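# Shut the toy oven door and leave everything standing

## Task

Swing the toy oven's door fully shut, release it, and make sure the oven ends upright; every food basket, small tea box, the wire rack and the little red box must still be standing afterwards.

## Robot and tools

Robot: two arms, left_arm and right_arm, each with a two-finger parallel gripper. Scene frame: origin at table-top height, halfway between the arms' nominal mounts; +x points out over the table, +y toward left_arm, +z up. Arm names do not match image sides. Calibrated mounts: left_arm at (-0.027, +0.302, +0.018) m, right_arm at (+0.024, -0.259, 0) m, each turned only slightly about z. Hand poses, velocities and targets printed in results are in that arm's own base frame. A gripper's fingers point along its +z and close along its y. end_effector_position is the spot between the finger pads, just under 1 cm short of the tips. Printed positions and orientations can be wrong by a few cm, more at long reach.

execute_actions(actions, cameras): actions is a list of actions; each action is a list of up to 15 rows, one per 1/30 s step, and a short action repeats its final row until step 15. Every row is one flat list of 14 numbers in [-1, 1] covering both arms: dx, dy, dz, rx, ry, rz, opening for left_arm, then the same seven for right_arm. The six pose numbers are an offset, not a pose, measured from that arm's Hand target as it stood when the action began, along that Hand target's own axes; all rows of an action share that start, and a new action or call starts over from the current Hand target, so sending the same offset twice moves twice as far. Scale: 1.0 = 0.6 m of travel or 180 degrees; rx, ry, rz form a single rotation vector. The opening is absolute: +1 fully open (about 87 mm gap), 0 roughly 31-49 mm, -0.5 about 8-21 mm, -1 shut. To leave an arm alone send six zeros plus its current opening; a 0 opening really closes to mid. cameras: list of names (cam_high, cam_low, cam_left_wrist, cam_right_wrist), ["all"], or [] ; if omitted, images come only with an empty actions list. Any unknown name voids the call.

move(target, speed, blend, opening_speed, blocking, cameras): drives grippers along straight lines. target is one 14-number row laid out as above, or a list of up to 15 such rows; every row is an offset from the Hand targets at the move's start, not from the preceding row. speed in m/s, 0.002 to 2.9, default 0.25 (rotation up to twice that in rad/s); one value or one per row. blend in m rounds corners between rows (0 = stop at each). opening_speed, at least 0.2 per second on the -1..+1 scale, ramps the fingers. blocking=false returns after about 0.5 s while motion continues. Paths ignore obstacles and the other arm; whole move is capped at 10 s. Faster moves stray more and strike harder; a target set deep past a contact pushes hard. Do not route a path close to an arm's own base, which can whip the elbow; go around. The result adds a "move:" line: done (within 10 mm and 2 degrees), off_target, moving, held or fault, plus limits such as paced (pose clipped) or held (steps withheld).

wait(seconds 0-3600): lets time pass with no new command; a running move carries on and may end it early. stop(): brakes a running move. zoom_image(camera, region=[x0,y0,x1,y1]) gives a close-up from that camera's latest image, box at most 504x504 pixels; images are 896x504. read_manual(section="licences") only returns licence text. finished_scene(scene): ends the current scene, given its number; irreversible. The goal must hold with the robot hands-off. After ending the first scene, make no further call in that reply.

Controller behaviour: each step the commanded orientation is limited to 40 degrees from the measured one, then damped IK moves joints, favouring position. Hand target in results is the last command after this clip; grippers often settle short, and friction, weight or reach can leave them low, short or tilted, especially far out. Tiny moves may not happen or may go sideways. Check position and tilt after each move and correct. A blocked arm keeps pushing until commanded back past the contact. The clearance check may stop arms approaching each other but not gripper-to-gripper contact, which must be avoided; a knock between arms can fail everything, as can clamping one gripper on the other's fingers.

Result lines: end_effector_position/quat per arm, Hand target, Tool commands, grip_measured (motor reading on the command scale; hold by commanding about 0.04 below the reading at first touch), Joint positions (gripper last, 0 closed to 1 open), Joint velocities (may say within noise), Joint torques (offsets, noise; joints 1-3 wrap at ±28 N m), motor temperatures, step readings of positions for action calls. MOTOR HOT appears at 75 °C; at 90 °C an OVER-TEMPERATURE FAULT folds that arm for good; at 100 °C it collapses. Avoid long stretched holds or pushing at unreachable poses.

Avoid: knocking over the oven, baskets, tea box, rack or red box; anything leaving the table; hard hits on fixed or heavy items; releasing moving parts; straining wrist camera cables; arm stops. Loose objects may be nudged occasionally by outside pushes. A camera stand sits behind the arms.

Each tool is called as name(argument=value, ...) on one line, values as JSON.

## Session

execute_actions(actions=[])

Scene clock: 0.00 s.
left_arm: end_effector_position=(+0.3813, +0.0208, +0.0377) grip_measured=+1.000 end_effector_quat_wxyz=(+0.551, -0.032, +0.834, +0.021) | right_arm: end_effector_position=(+0.3728, -0.0033, +0.0275) grip_measured=+1.000 end_effector_quat_wxyz=(+0.530, +0.019, +0.847, -0.015)
Joint positions: left_arm=[0.042 1.57 0.391 0.776 -0.031 -0.014 1] | right_arm=[0.017 1.562 0.383 0.726 0.061 0.024 1]
Joint velocities: within noise
Joint torques (N m): no reading
Motor temperatures (°C): left_arm=[30 37 40 37 31 31 28] | right_arm=[32 39 37 43 31 33 30]
Heat: left arm: 40 °C; right arm: 43 °C.
Hand target: left_arm +0.3889, +0.0221, +0.0510; +0.570, -0.030, +0.821, +0.024 | right_arm +0.3789, -0.0021, +0.0367; +0.544, +0.021, +0.839, -0.011
Tool commands: left_gripper/opening=+1.0 right_gripper/opening=+1.0

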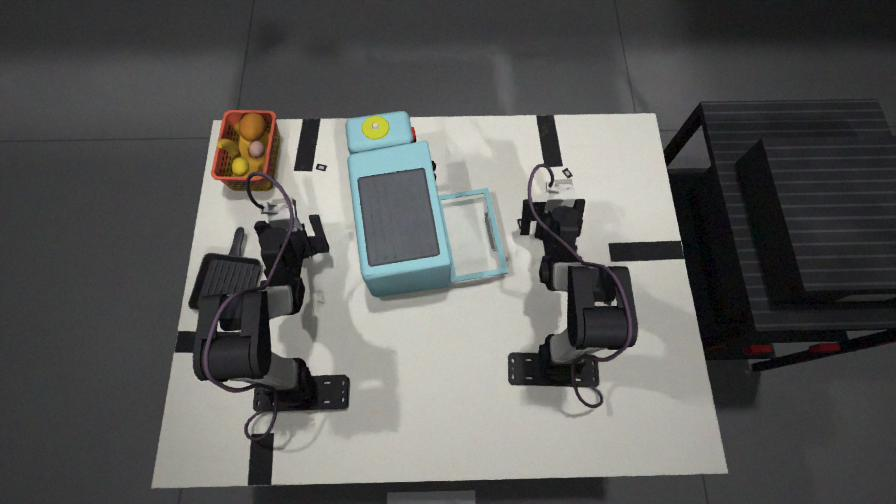

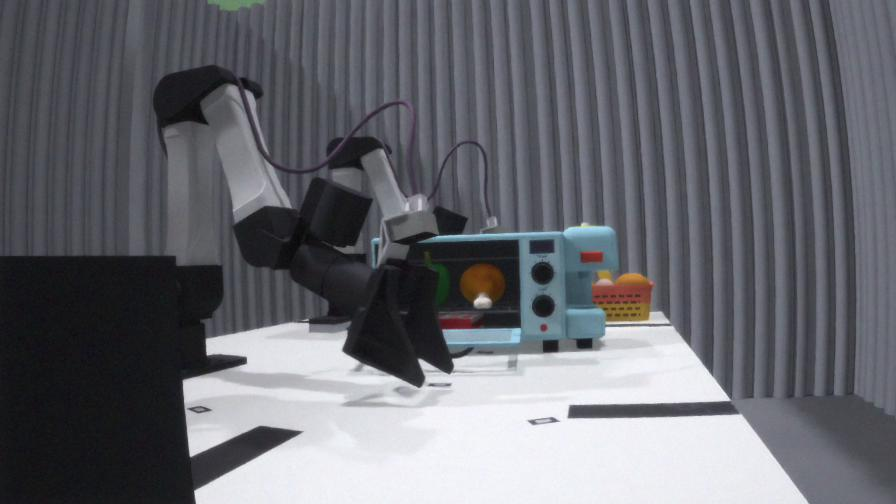

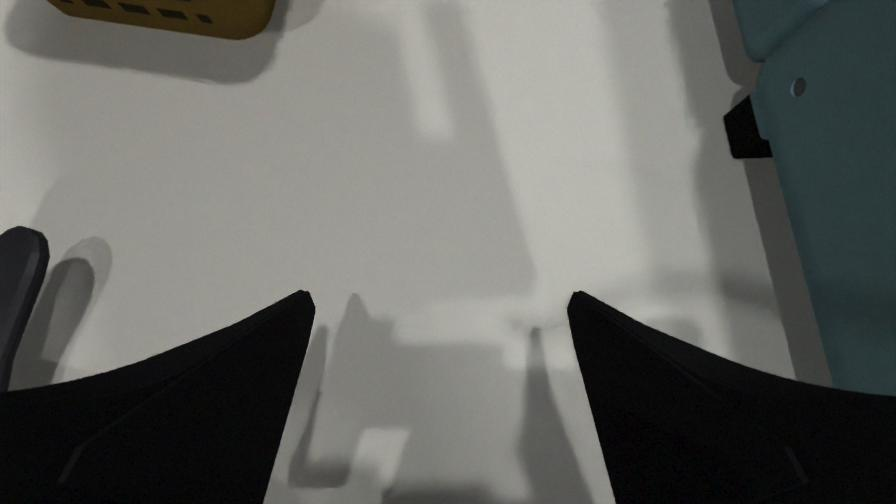

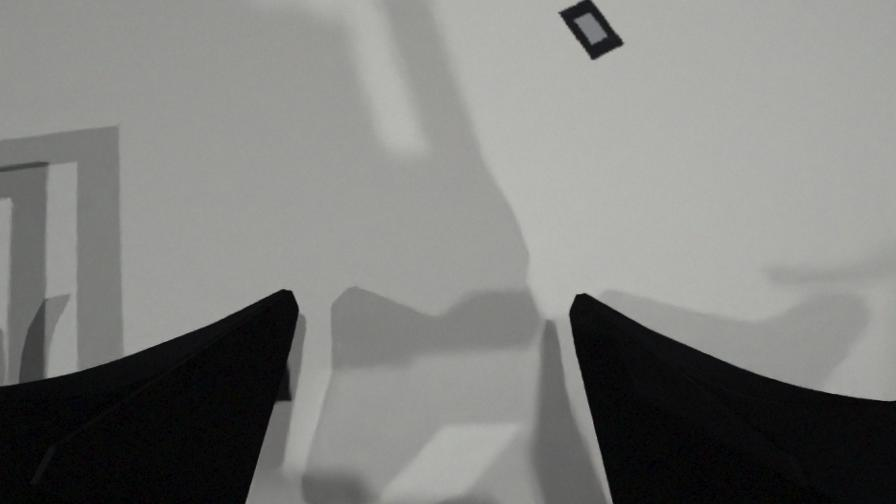

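move(target=[0,0,0,0,0,0,1,0.052,0.128,-0.116,-0.33,0,-0.147,-1], cameras=["all"], speed=0.5)

zoom_image(camera="cam_low", region=[300, 200, 660, 420])

zoom_image(camera="cam_high", region=[330, 100, 650, 320])

Scene clock: 6.40 s.
left_arm: end_effector_position=(+0.3813, +0.0208, +0.0377) grip_measured=+1.000 end_effector_quat_wxyz=(+0.551, -0.032, +0.834, +0.021) | right_arm: end_effector_position=(+0.3021, +0.0735, +0.0290) grip_measured=-1.000 end_effector_quat_wxyz=(+0.461, -0.421, +0.732, +0.272)
Joint positions: left_arm=[0.042 1.57 0.391 0.776 -0.031 -0.014 1] | right_arm=[-0.209 1.553 0.555 -0.004 -1.039 -0.921 0]
Joint torques (N m): left_arm=[0.31 -6.91 6.58 1.77 0.02 0.14] | right_arm=[0.09 -3.84 8.73 0.84 -0.7 -0.15]
Heat: left arm: 41 °C; right arm: 44 °C.
Hand target: left_arm +0.3889, +0.0221, +0.0510; +0.570, -0.030, +0.821, +0.024 | right_arm +0.3062, +0.0782, +0.0369; +0.466, -0.433, +0.717, +0.284
Off the commanded pose: left_arm 0.015 m, 3 deg | right_arm 0.010 m, 3 deg.
move: off_target (right_arm)

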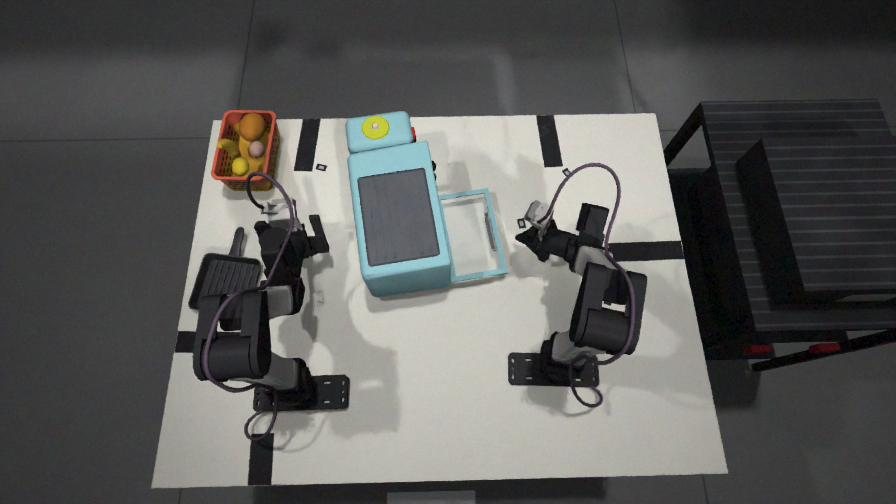

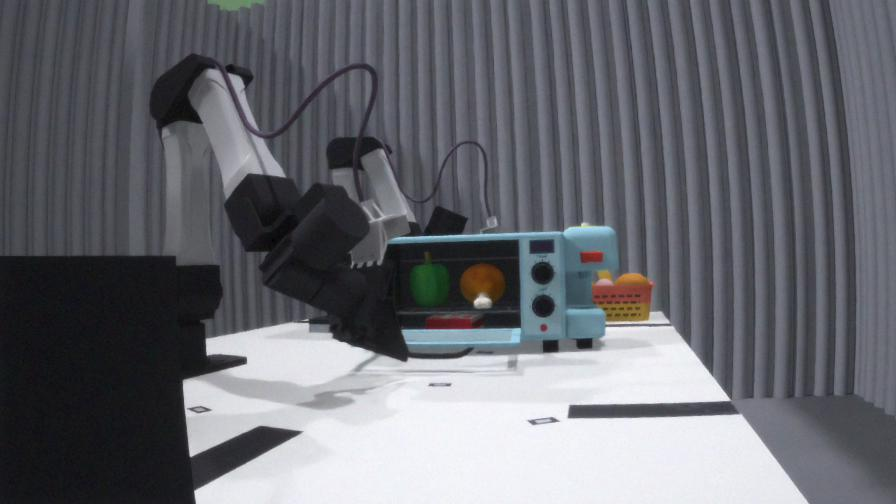

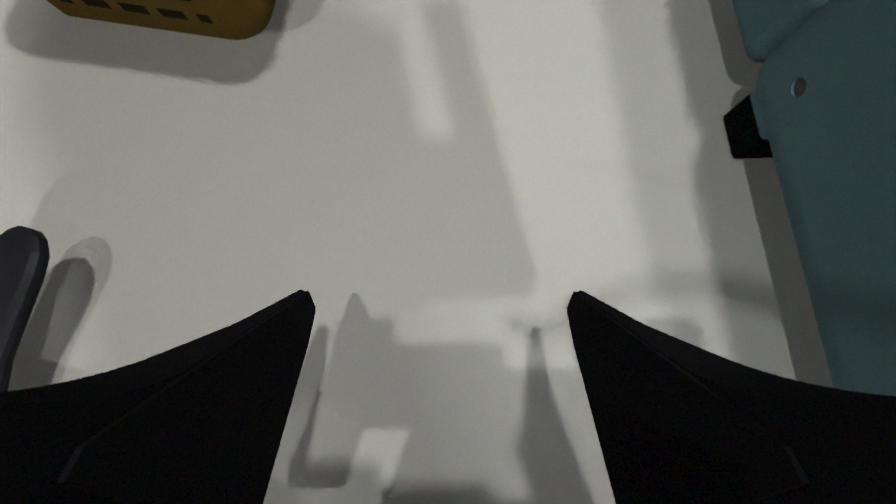

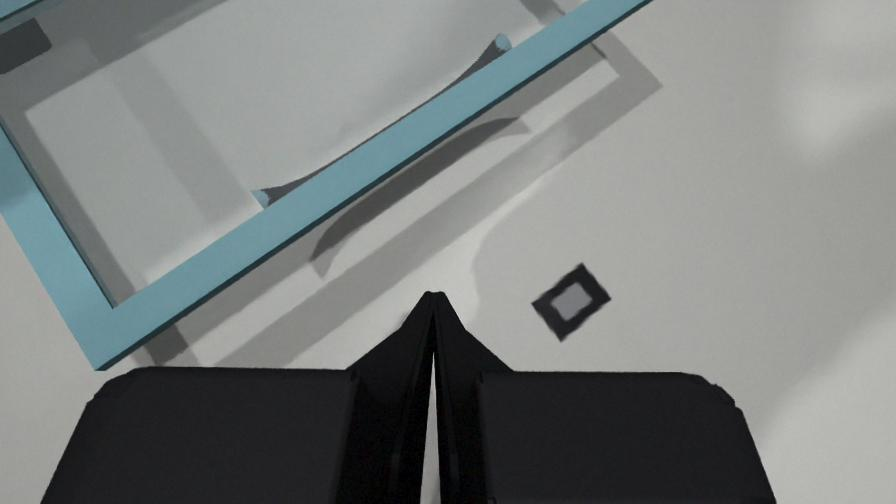

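Scaled by 1.400 from the camera's image (finer frame: 1280x720).

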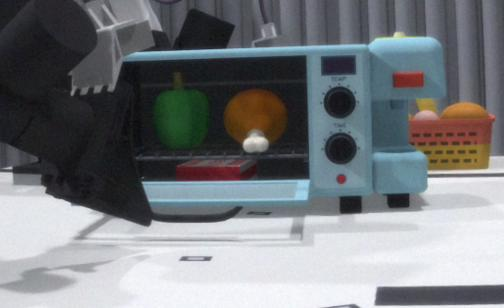

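Scaled by 1.575 from the camera's image (finer frame: 1280x720).

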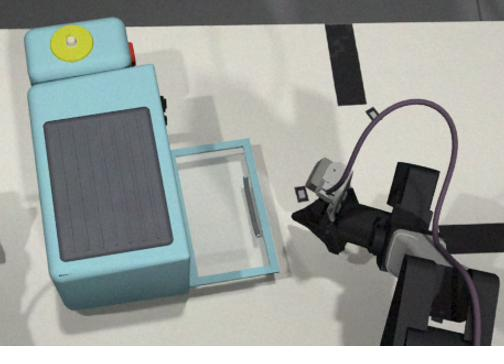

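move(target=[[0,0,0,0,0,0,1,0.037,0.076,-0.021,0,0,0,-1],[0,0,0,0,0,0,1,0.004,0.124,0.054,0,0,0,-1],[0,0,0,0,0,0,1,-0.066,0.125,0.023,0,0,0,-1]], cameras=["cam_high","cam_low","cam_right_wrist"], speed=0.15, blend=[0.008,0.008,0])

Scene clock: 10.53 s.
left_arm: end_effector_position=(+0.3813, +0.0208, +0.0377) grip_measured=+1.000 end_effector_quat_wxyz=(+0.551, -0.032, +0.834, +0.021) | right_arm: end_effector_position=(+0.2483, +0.1355, +0.0559) grip_measured=-1.000 end_effector_quat_wxyz=(+0.463, -0.431, +0.721, +0.283)
Joint positions: left_arm=[0.042 1.57 0.391 0.776 -0.031 -0.014 1] | right_arm=[0.048 1.177 0.338 0.114 -0.904 -0.6 0]
Joint torques (N m): left_arm=[0.42 -6.98 6.72 1.85 0.02 0.08] | right_arm=[0.36 -3.79 10.02 1.13 -0.22 0.28]
Heat: left arm: 42 °C; right arm: 44 °C.
Hand target: left_arm +0.3889, +0.0221, +0.0510; +0.570, -0.030, +0.821, +0.024 | right_arm +0.2531, +0.1383, +0.0678; +0.466, -0.433, +0.717, +0.284
Off the commanded pose: left_arm 0.015 m, 3 deg | right_arm 0.013 m, 1 deg.
move: off_target (right_arm)

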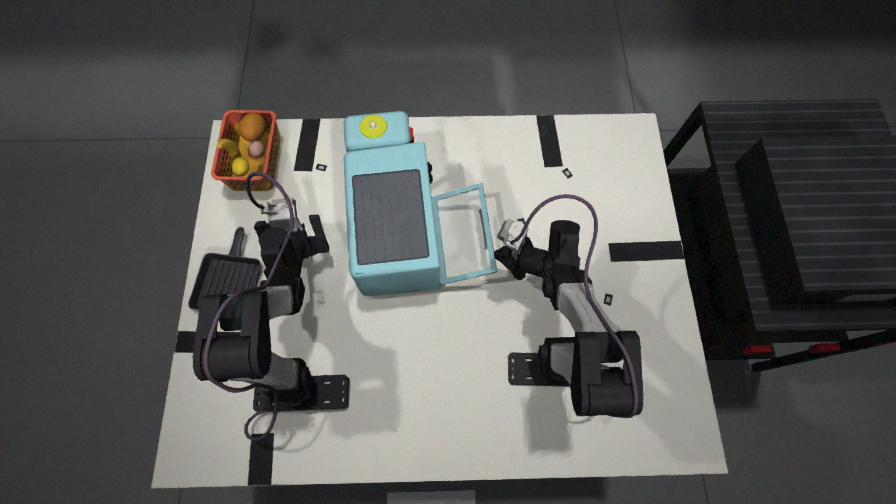

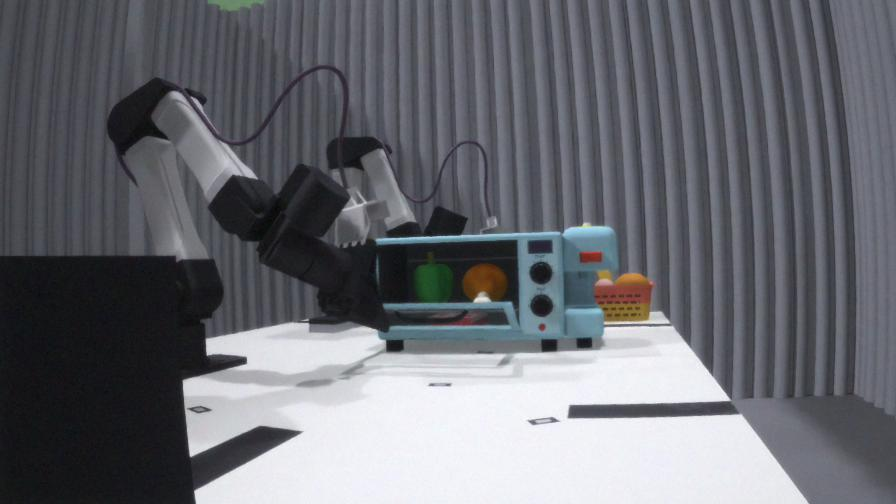

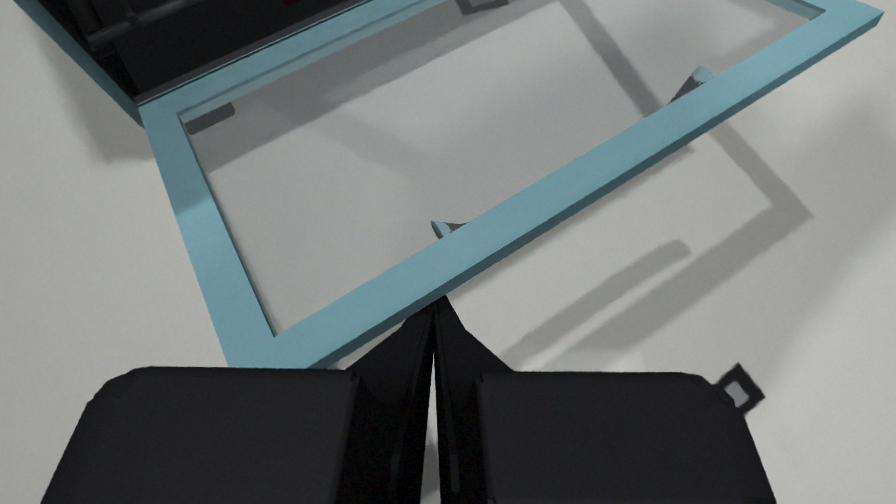

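move(target=[[0,0,0,0,0,0,1,-0.099,0.022,0.018,0,0,0,-1],[0,0,0,0,0,0,1,-0.166,0.047,0.046,0,0,0,-1],[0,0,0,0,0,0,1,-0.189,0.078,0.1,0,0,0,-1]], cameras=["cam_high","cam_low","cam_right_wrist"], speed=0.12, blend=[0.015,0.015,0])

Scene clock: 13.57 s.
left_arm: end_effector_position=(+0.3813, +0.0208, +0.0377) grip_measured=+1.000 end_effector_quat_wxyz=(+0.551, -0.032, +0.834, +0.021) | right_arm: end_effector_position=(+0.2455, +0.2396, +0.1264) grip_measured=-1.000 end_effector_quat_wxyz=(+0.438, -0.437, +0.733, +0.284)
Joint positions: left_arm=[0.042 1.57 0.391 0.776 -0.031 -0.014 1] | right_arm=[0.557 1.16 0.622 -0.003 -0.488 -0.238 0]
Joint torques (N m): left_arm=[0.29 -6.97 6.6 1.82 0.02 0.12] | right_arm=[0.09 -2.4 11.4 2.29 0.05 0.28]
Heat: left arm: 42 °C; right arm: 44 °C.
Hand target: left_arm +0.3889, +0.0221, +0.0510; +0.570, -0.030, +0.821, +0.024 | right_arm +0.2585, +0.2489, +0.1474; +0.466, -0.433, +0.717, +0.284
Off the commanded pose: left_arm 0.015 m, 3 deg | right_arm 0.026 m, 4 deg.
move: off_target (right_arm)

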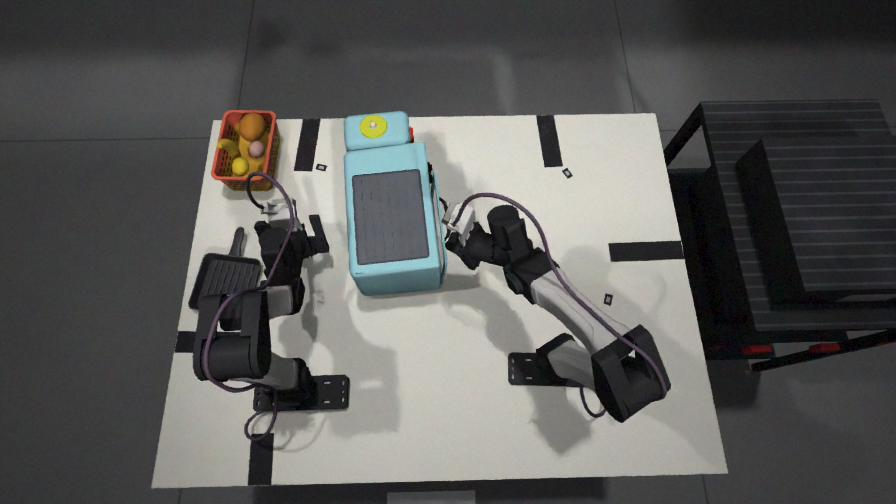

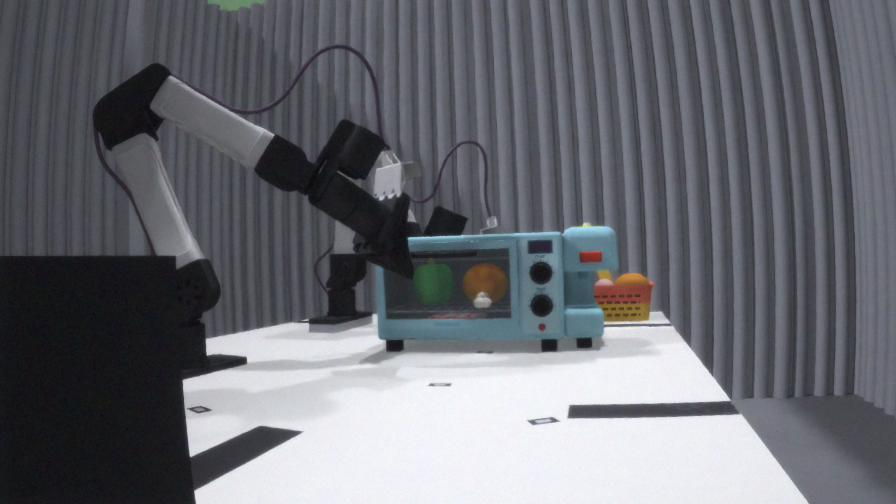

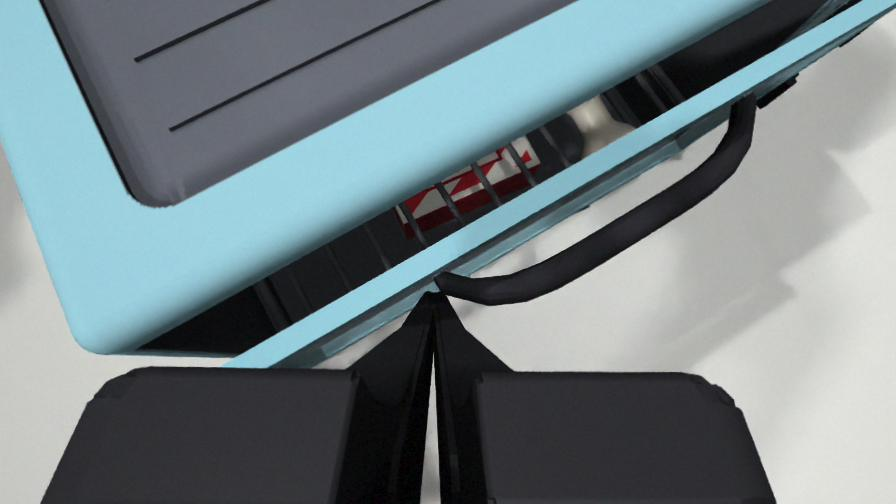

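move(target=[0,0,0,0,0,0,1,-0.018,0.023,0.041,0,0,0,-1], cameras=["cam_high","cam_low","cam_right_wrist"], speed=0.08)

Scene clock: 15.17 s.
left_arm: end_effector_position=(+0.3813, +0.0208, +0.0377) grip_measured=+1.000 end_effector_quat_wxyz=(+0.551, -0.032, +0.834, +0.021) | right_arm: end_effector_position=(+0.2475, +0.2530, +0.1160) grip_measured=-1.000 end_effector_quat_wxyz=(+0.427, -0.437, +0.749, +0.256)
Joint positions: left_arm=[0.042 1.57 0.391 0.776 -0.031 -0.014 1] | right_arm=[0.642 1.223 0.655 -0.003 -0.364 -0.212 0]
Joint torques (N m): left_arm=[0.46 -6.87 6.54 1.78 0.02 0.11] | right_arm=[1.36 -2.51 11.96 2.84 -0.3 0.39]
Heat: left arm: 42 °C; right arm: 45 °C.
Hand target: left_arm +0.3889, +0.0221, +0.0510; +0.570, -0.030, +0.821, +0.024 | right_arm +0.2588, +0.2792, +0.1475; +0.467, -0.433, +0.717, +0.284
Off the commanded pose: left_arm 0.015 m, 3 deg | right_arm 0.042 m, 7 deg.
move: off_target (right_arm)

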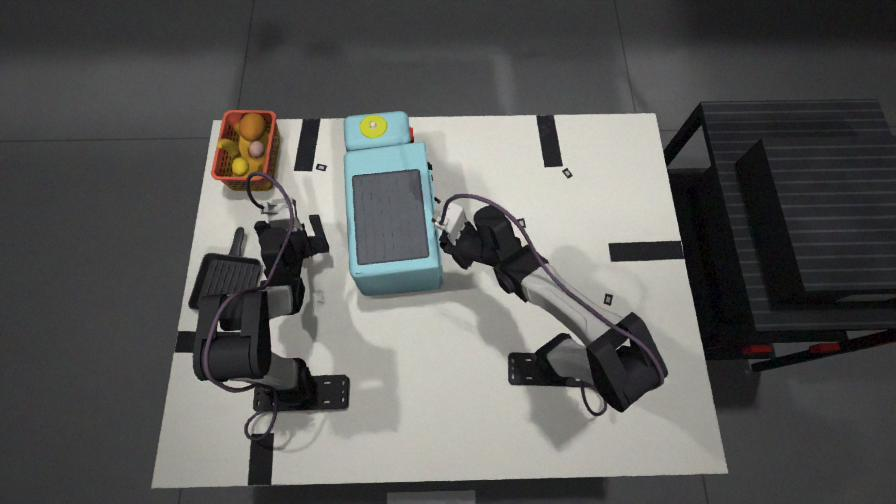

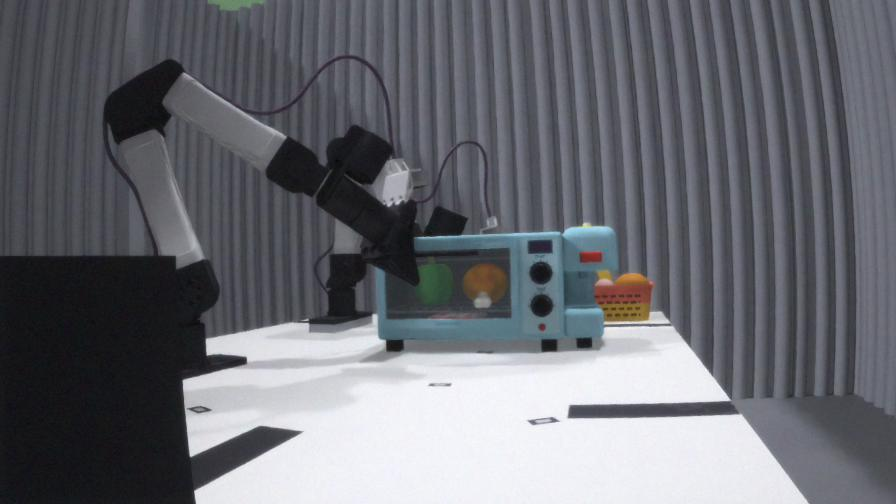

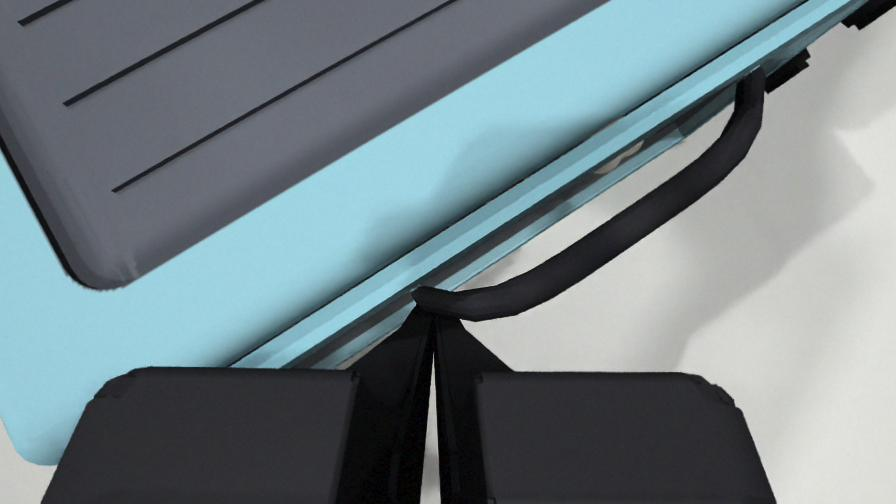

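move(target=[0,0,0,0,0,0,1,0.025,-0.045,-0.15,0,0,0,-1], cameras=["cam_high","cam_low","cam_right_wrist"], speed=0.15)

zoom_image(camera="cam_high", region=[330, 100, 650, 320])

Scene clock: 17.30 s.
left_arm: end_effector_position=(+0.3813, +0.0208, +0.0377) grip_measured=+1.000 end_effector_quat_wxyz=(+0.551, -0.032, +0.834, +0.021) | right_arm: end_effector_position=(+0.2465, +0.1880, +0.1658) grip_measured=-1.000 end_effector_quat_wxyz=(+0.471, -0.421, +0.724, +0.278)
Joint positions: left_arm=[0.042 1.57 0.391 0.776 -0.031 -0.014 1] | right_arm=[0.34 0.975 0.655 -0.21 -0.648 -0.332 0]
Joint torques (N m): left_arm=[0.46 -6.82 6.6 1.79 0.01 0.11] | right_arm=[-0.79 -2.52 9.25 1.36 -0.4 -0.15]
Heat: left arm: 43 °C; right arm: 45 °C.
Hand target: left_arm +0.3889, +0.0221, +0.0510; +0.570, -0.030, +0.821, +0.024 | right_arm +0.2417, +0.1883, +0.1701; +0.467, -0.433, +0.717, +0.284
Off the commanded pose: left_arm 0.015 m, 3 deg | right_arm 0.006 m, 2 deg.
move: done

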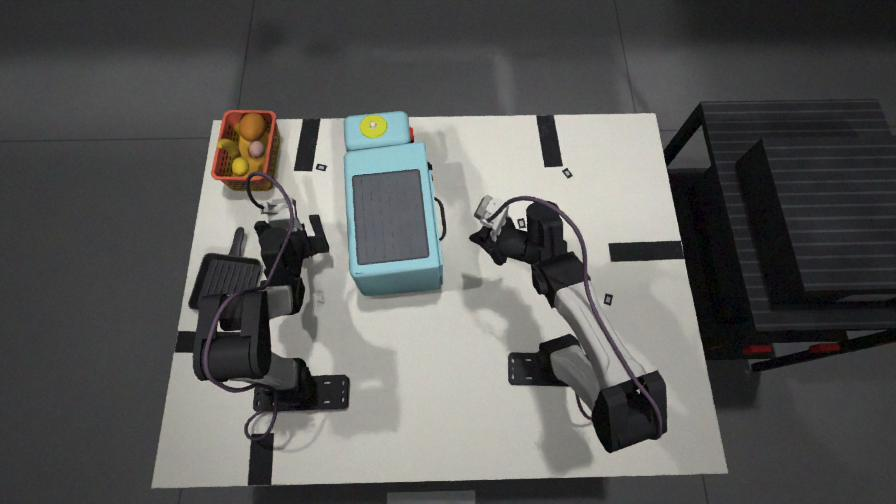

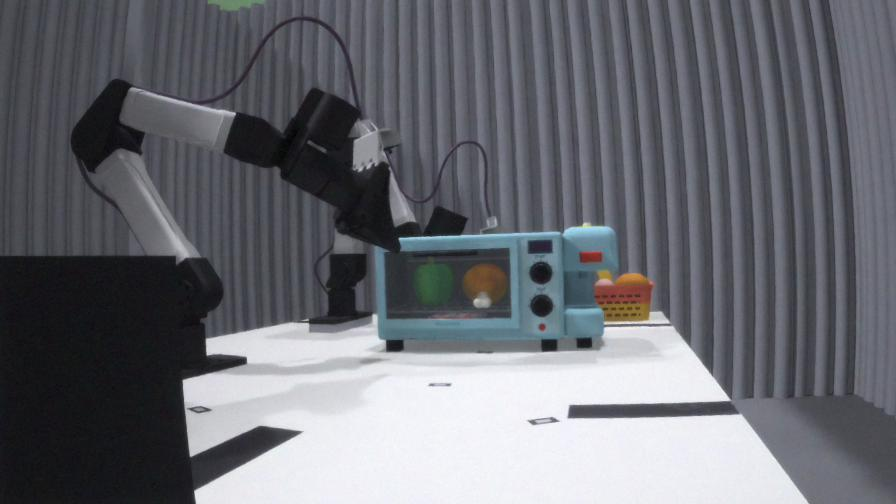

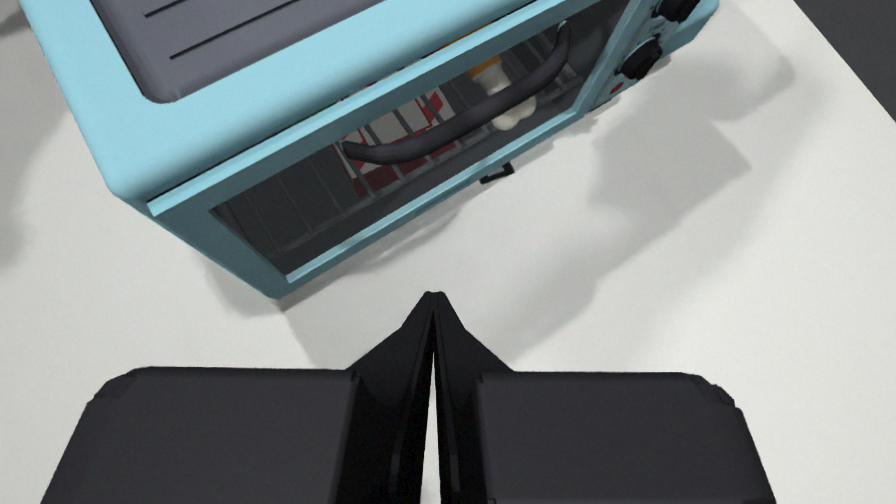

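Scaled by 1.575 from the camera's image (finer frame: 1280x720).

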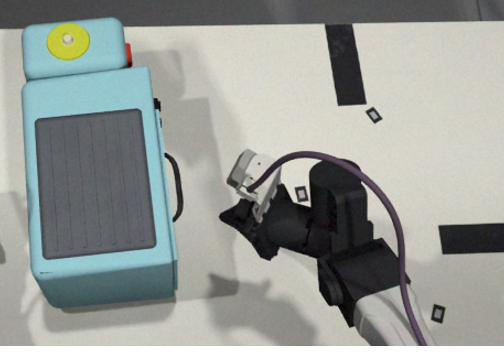

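Closed.

finished_scene(scene=2)

The scene is finished: the task was done.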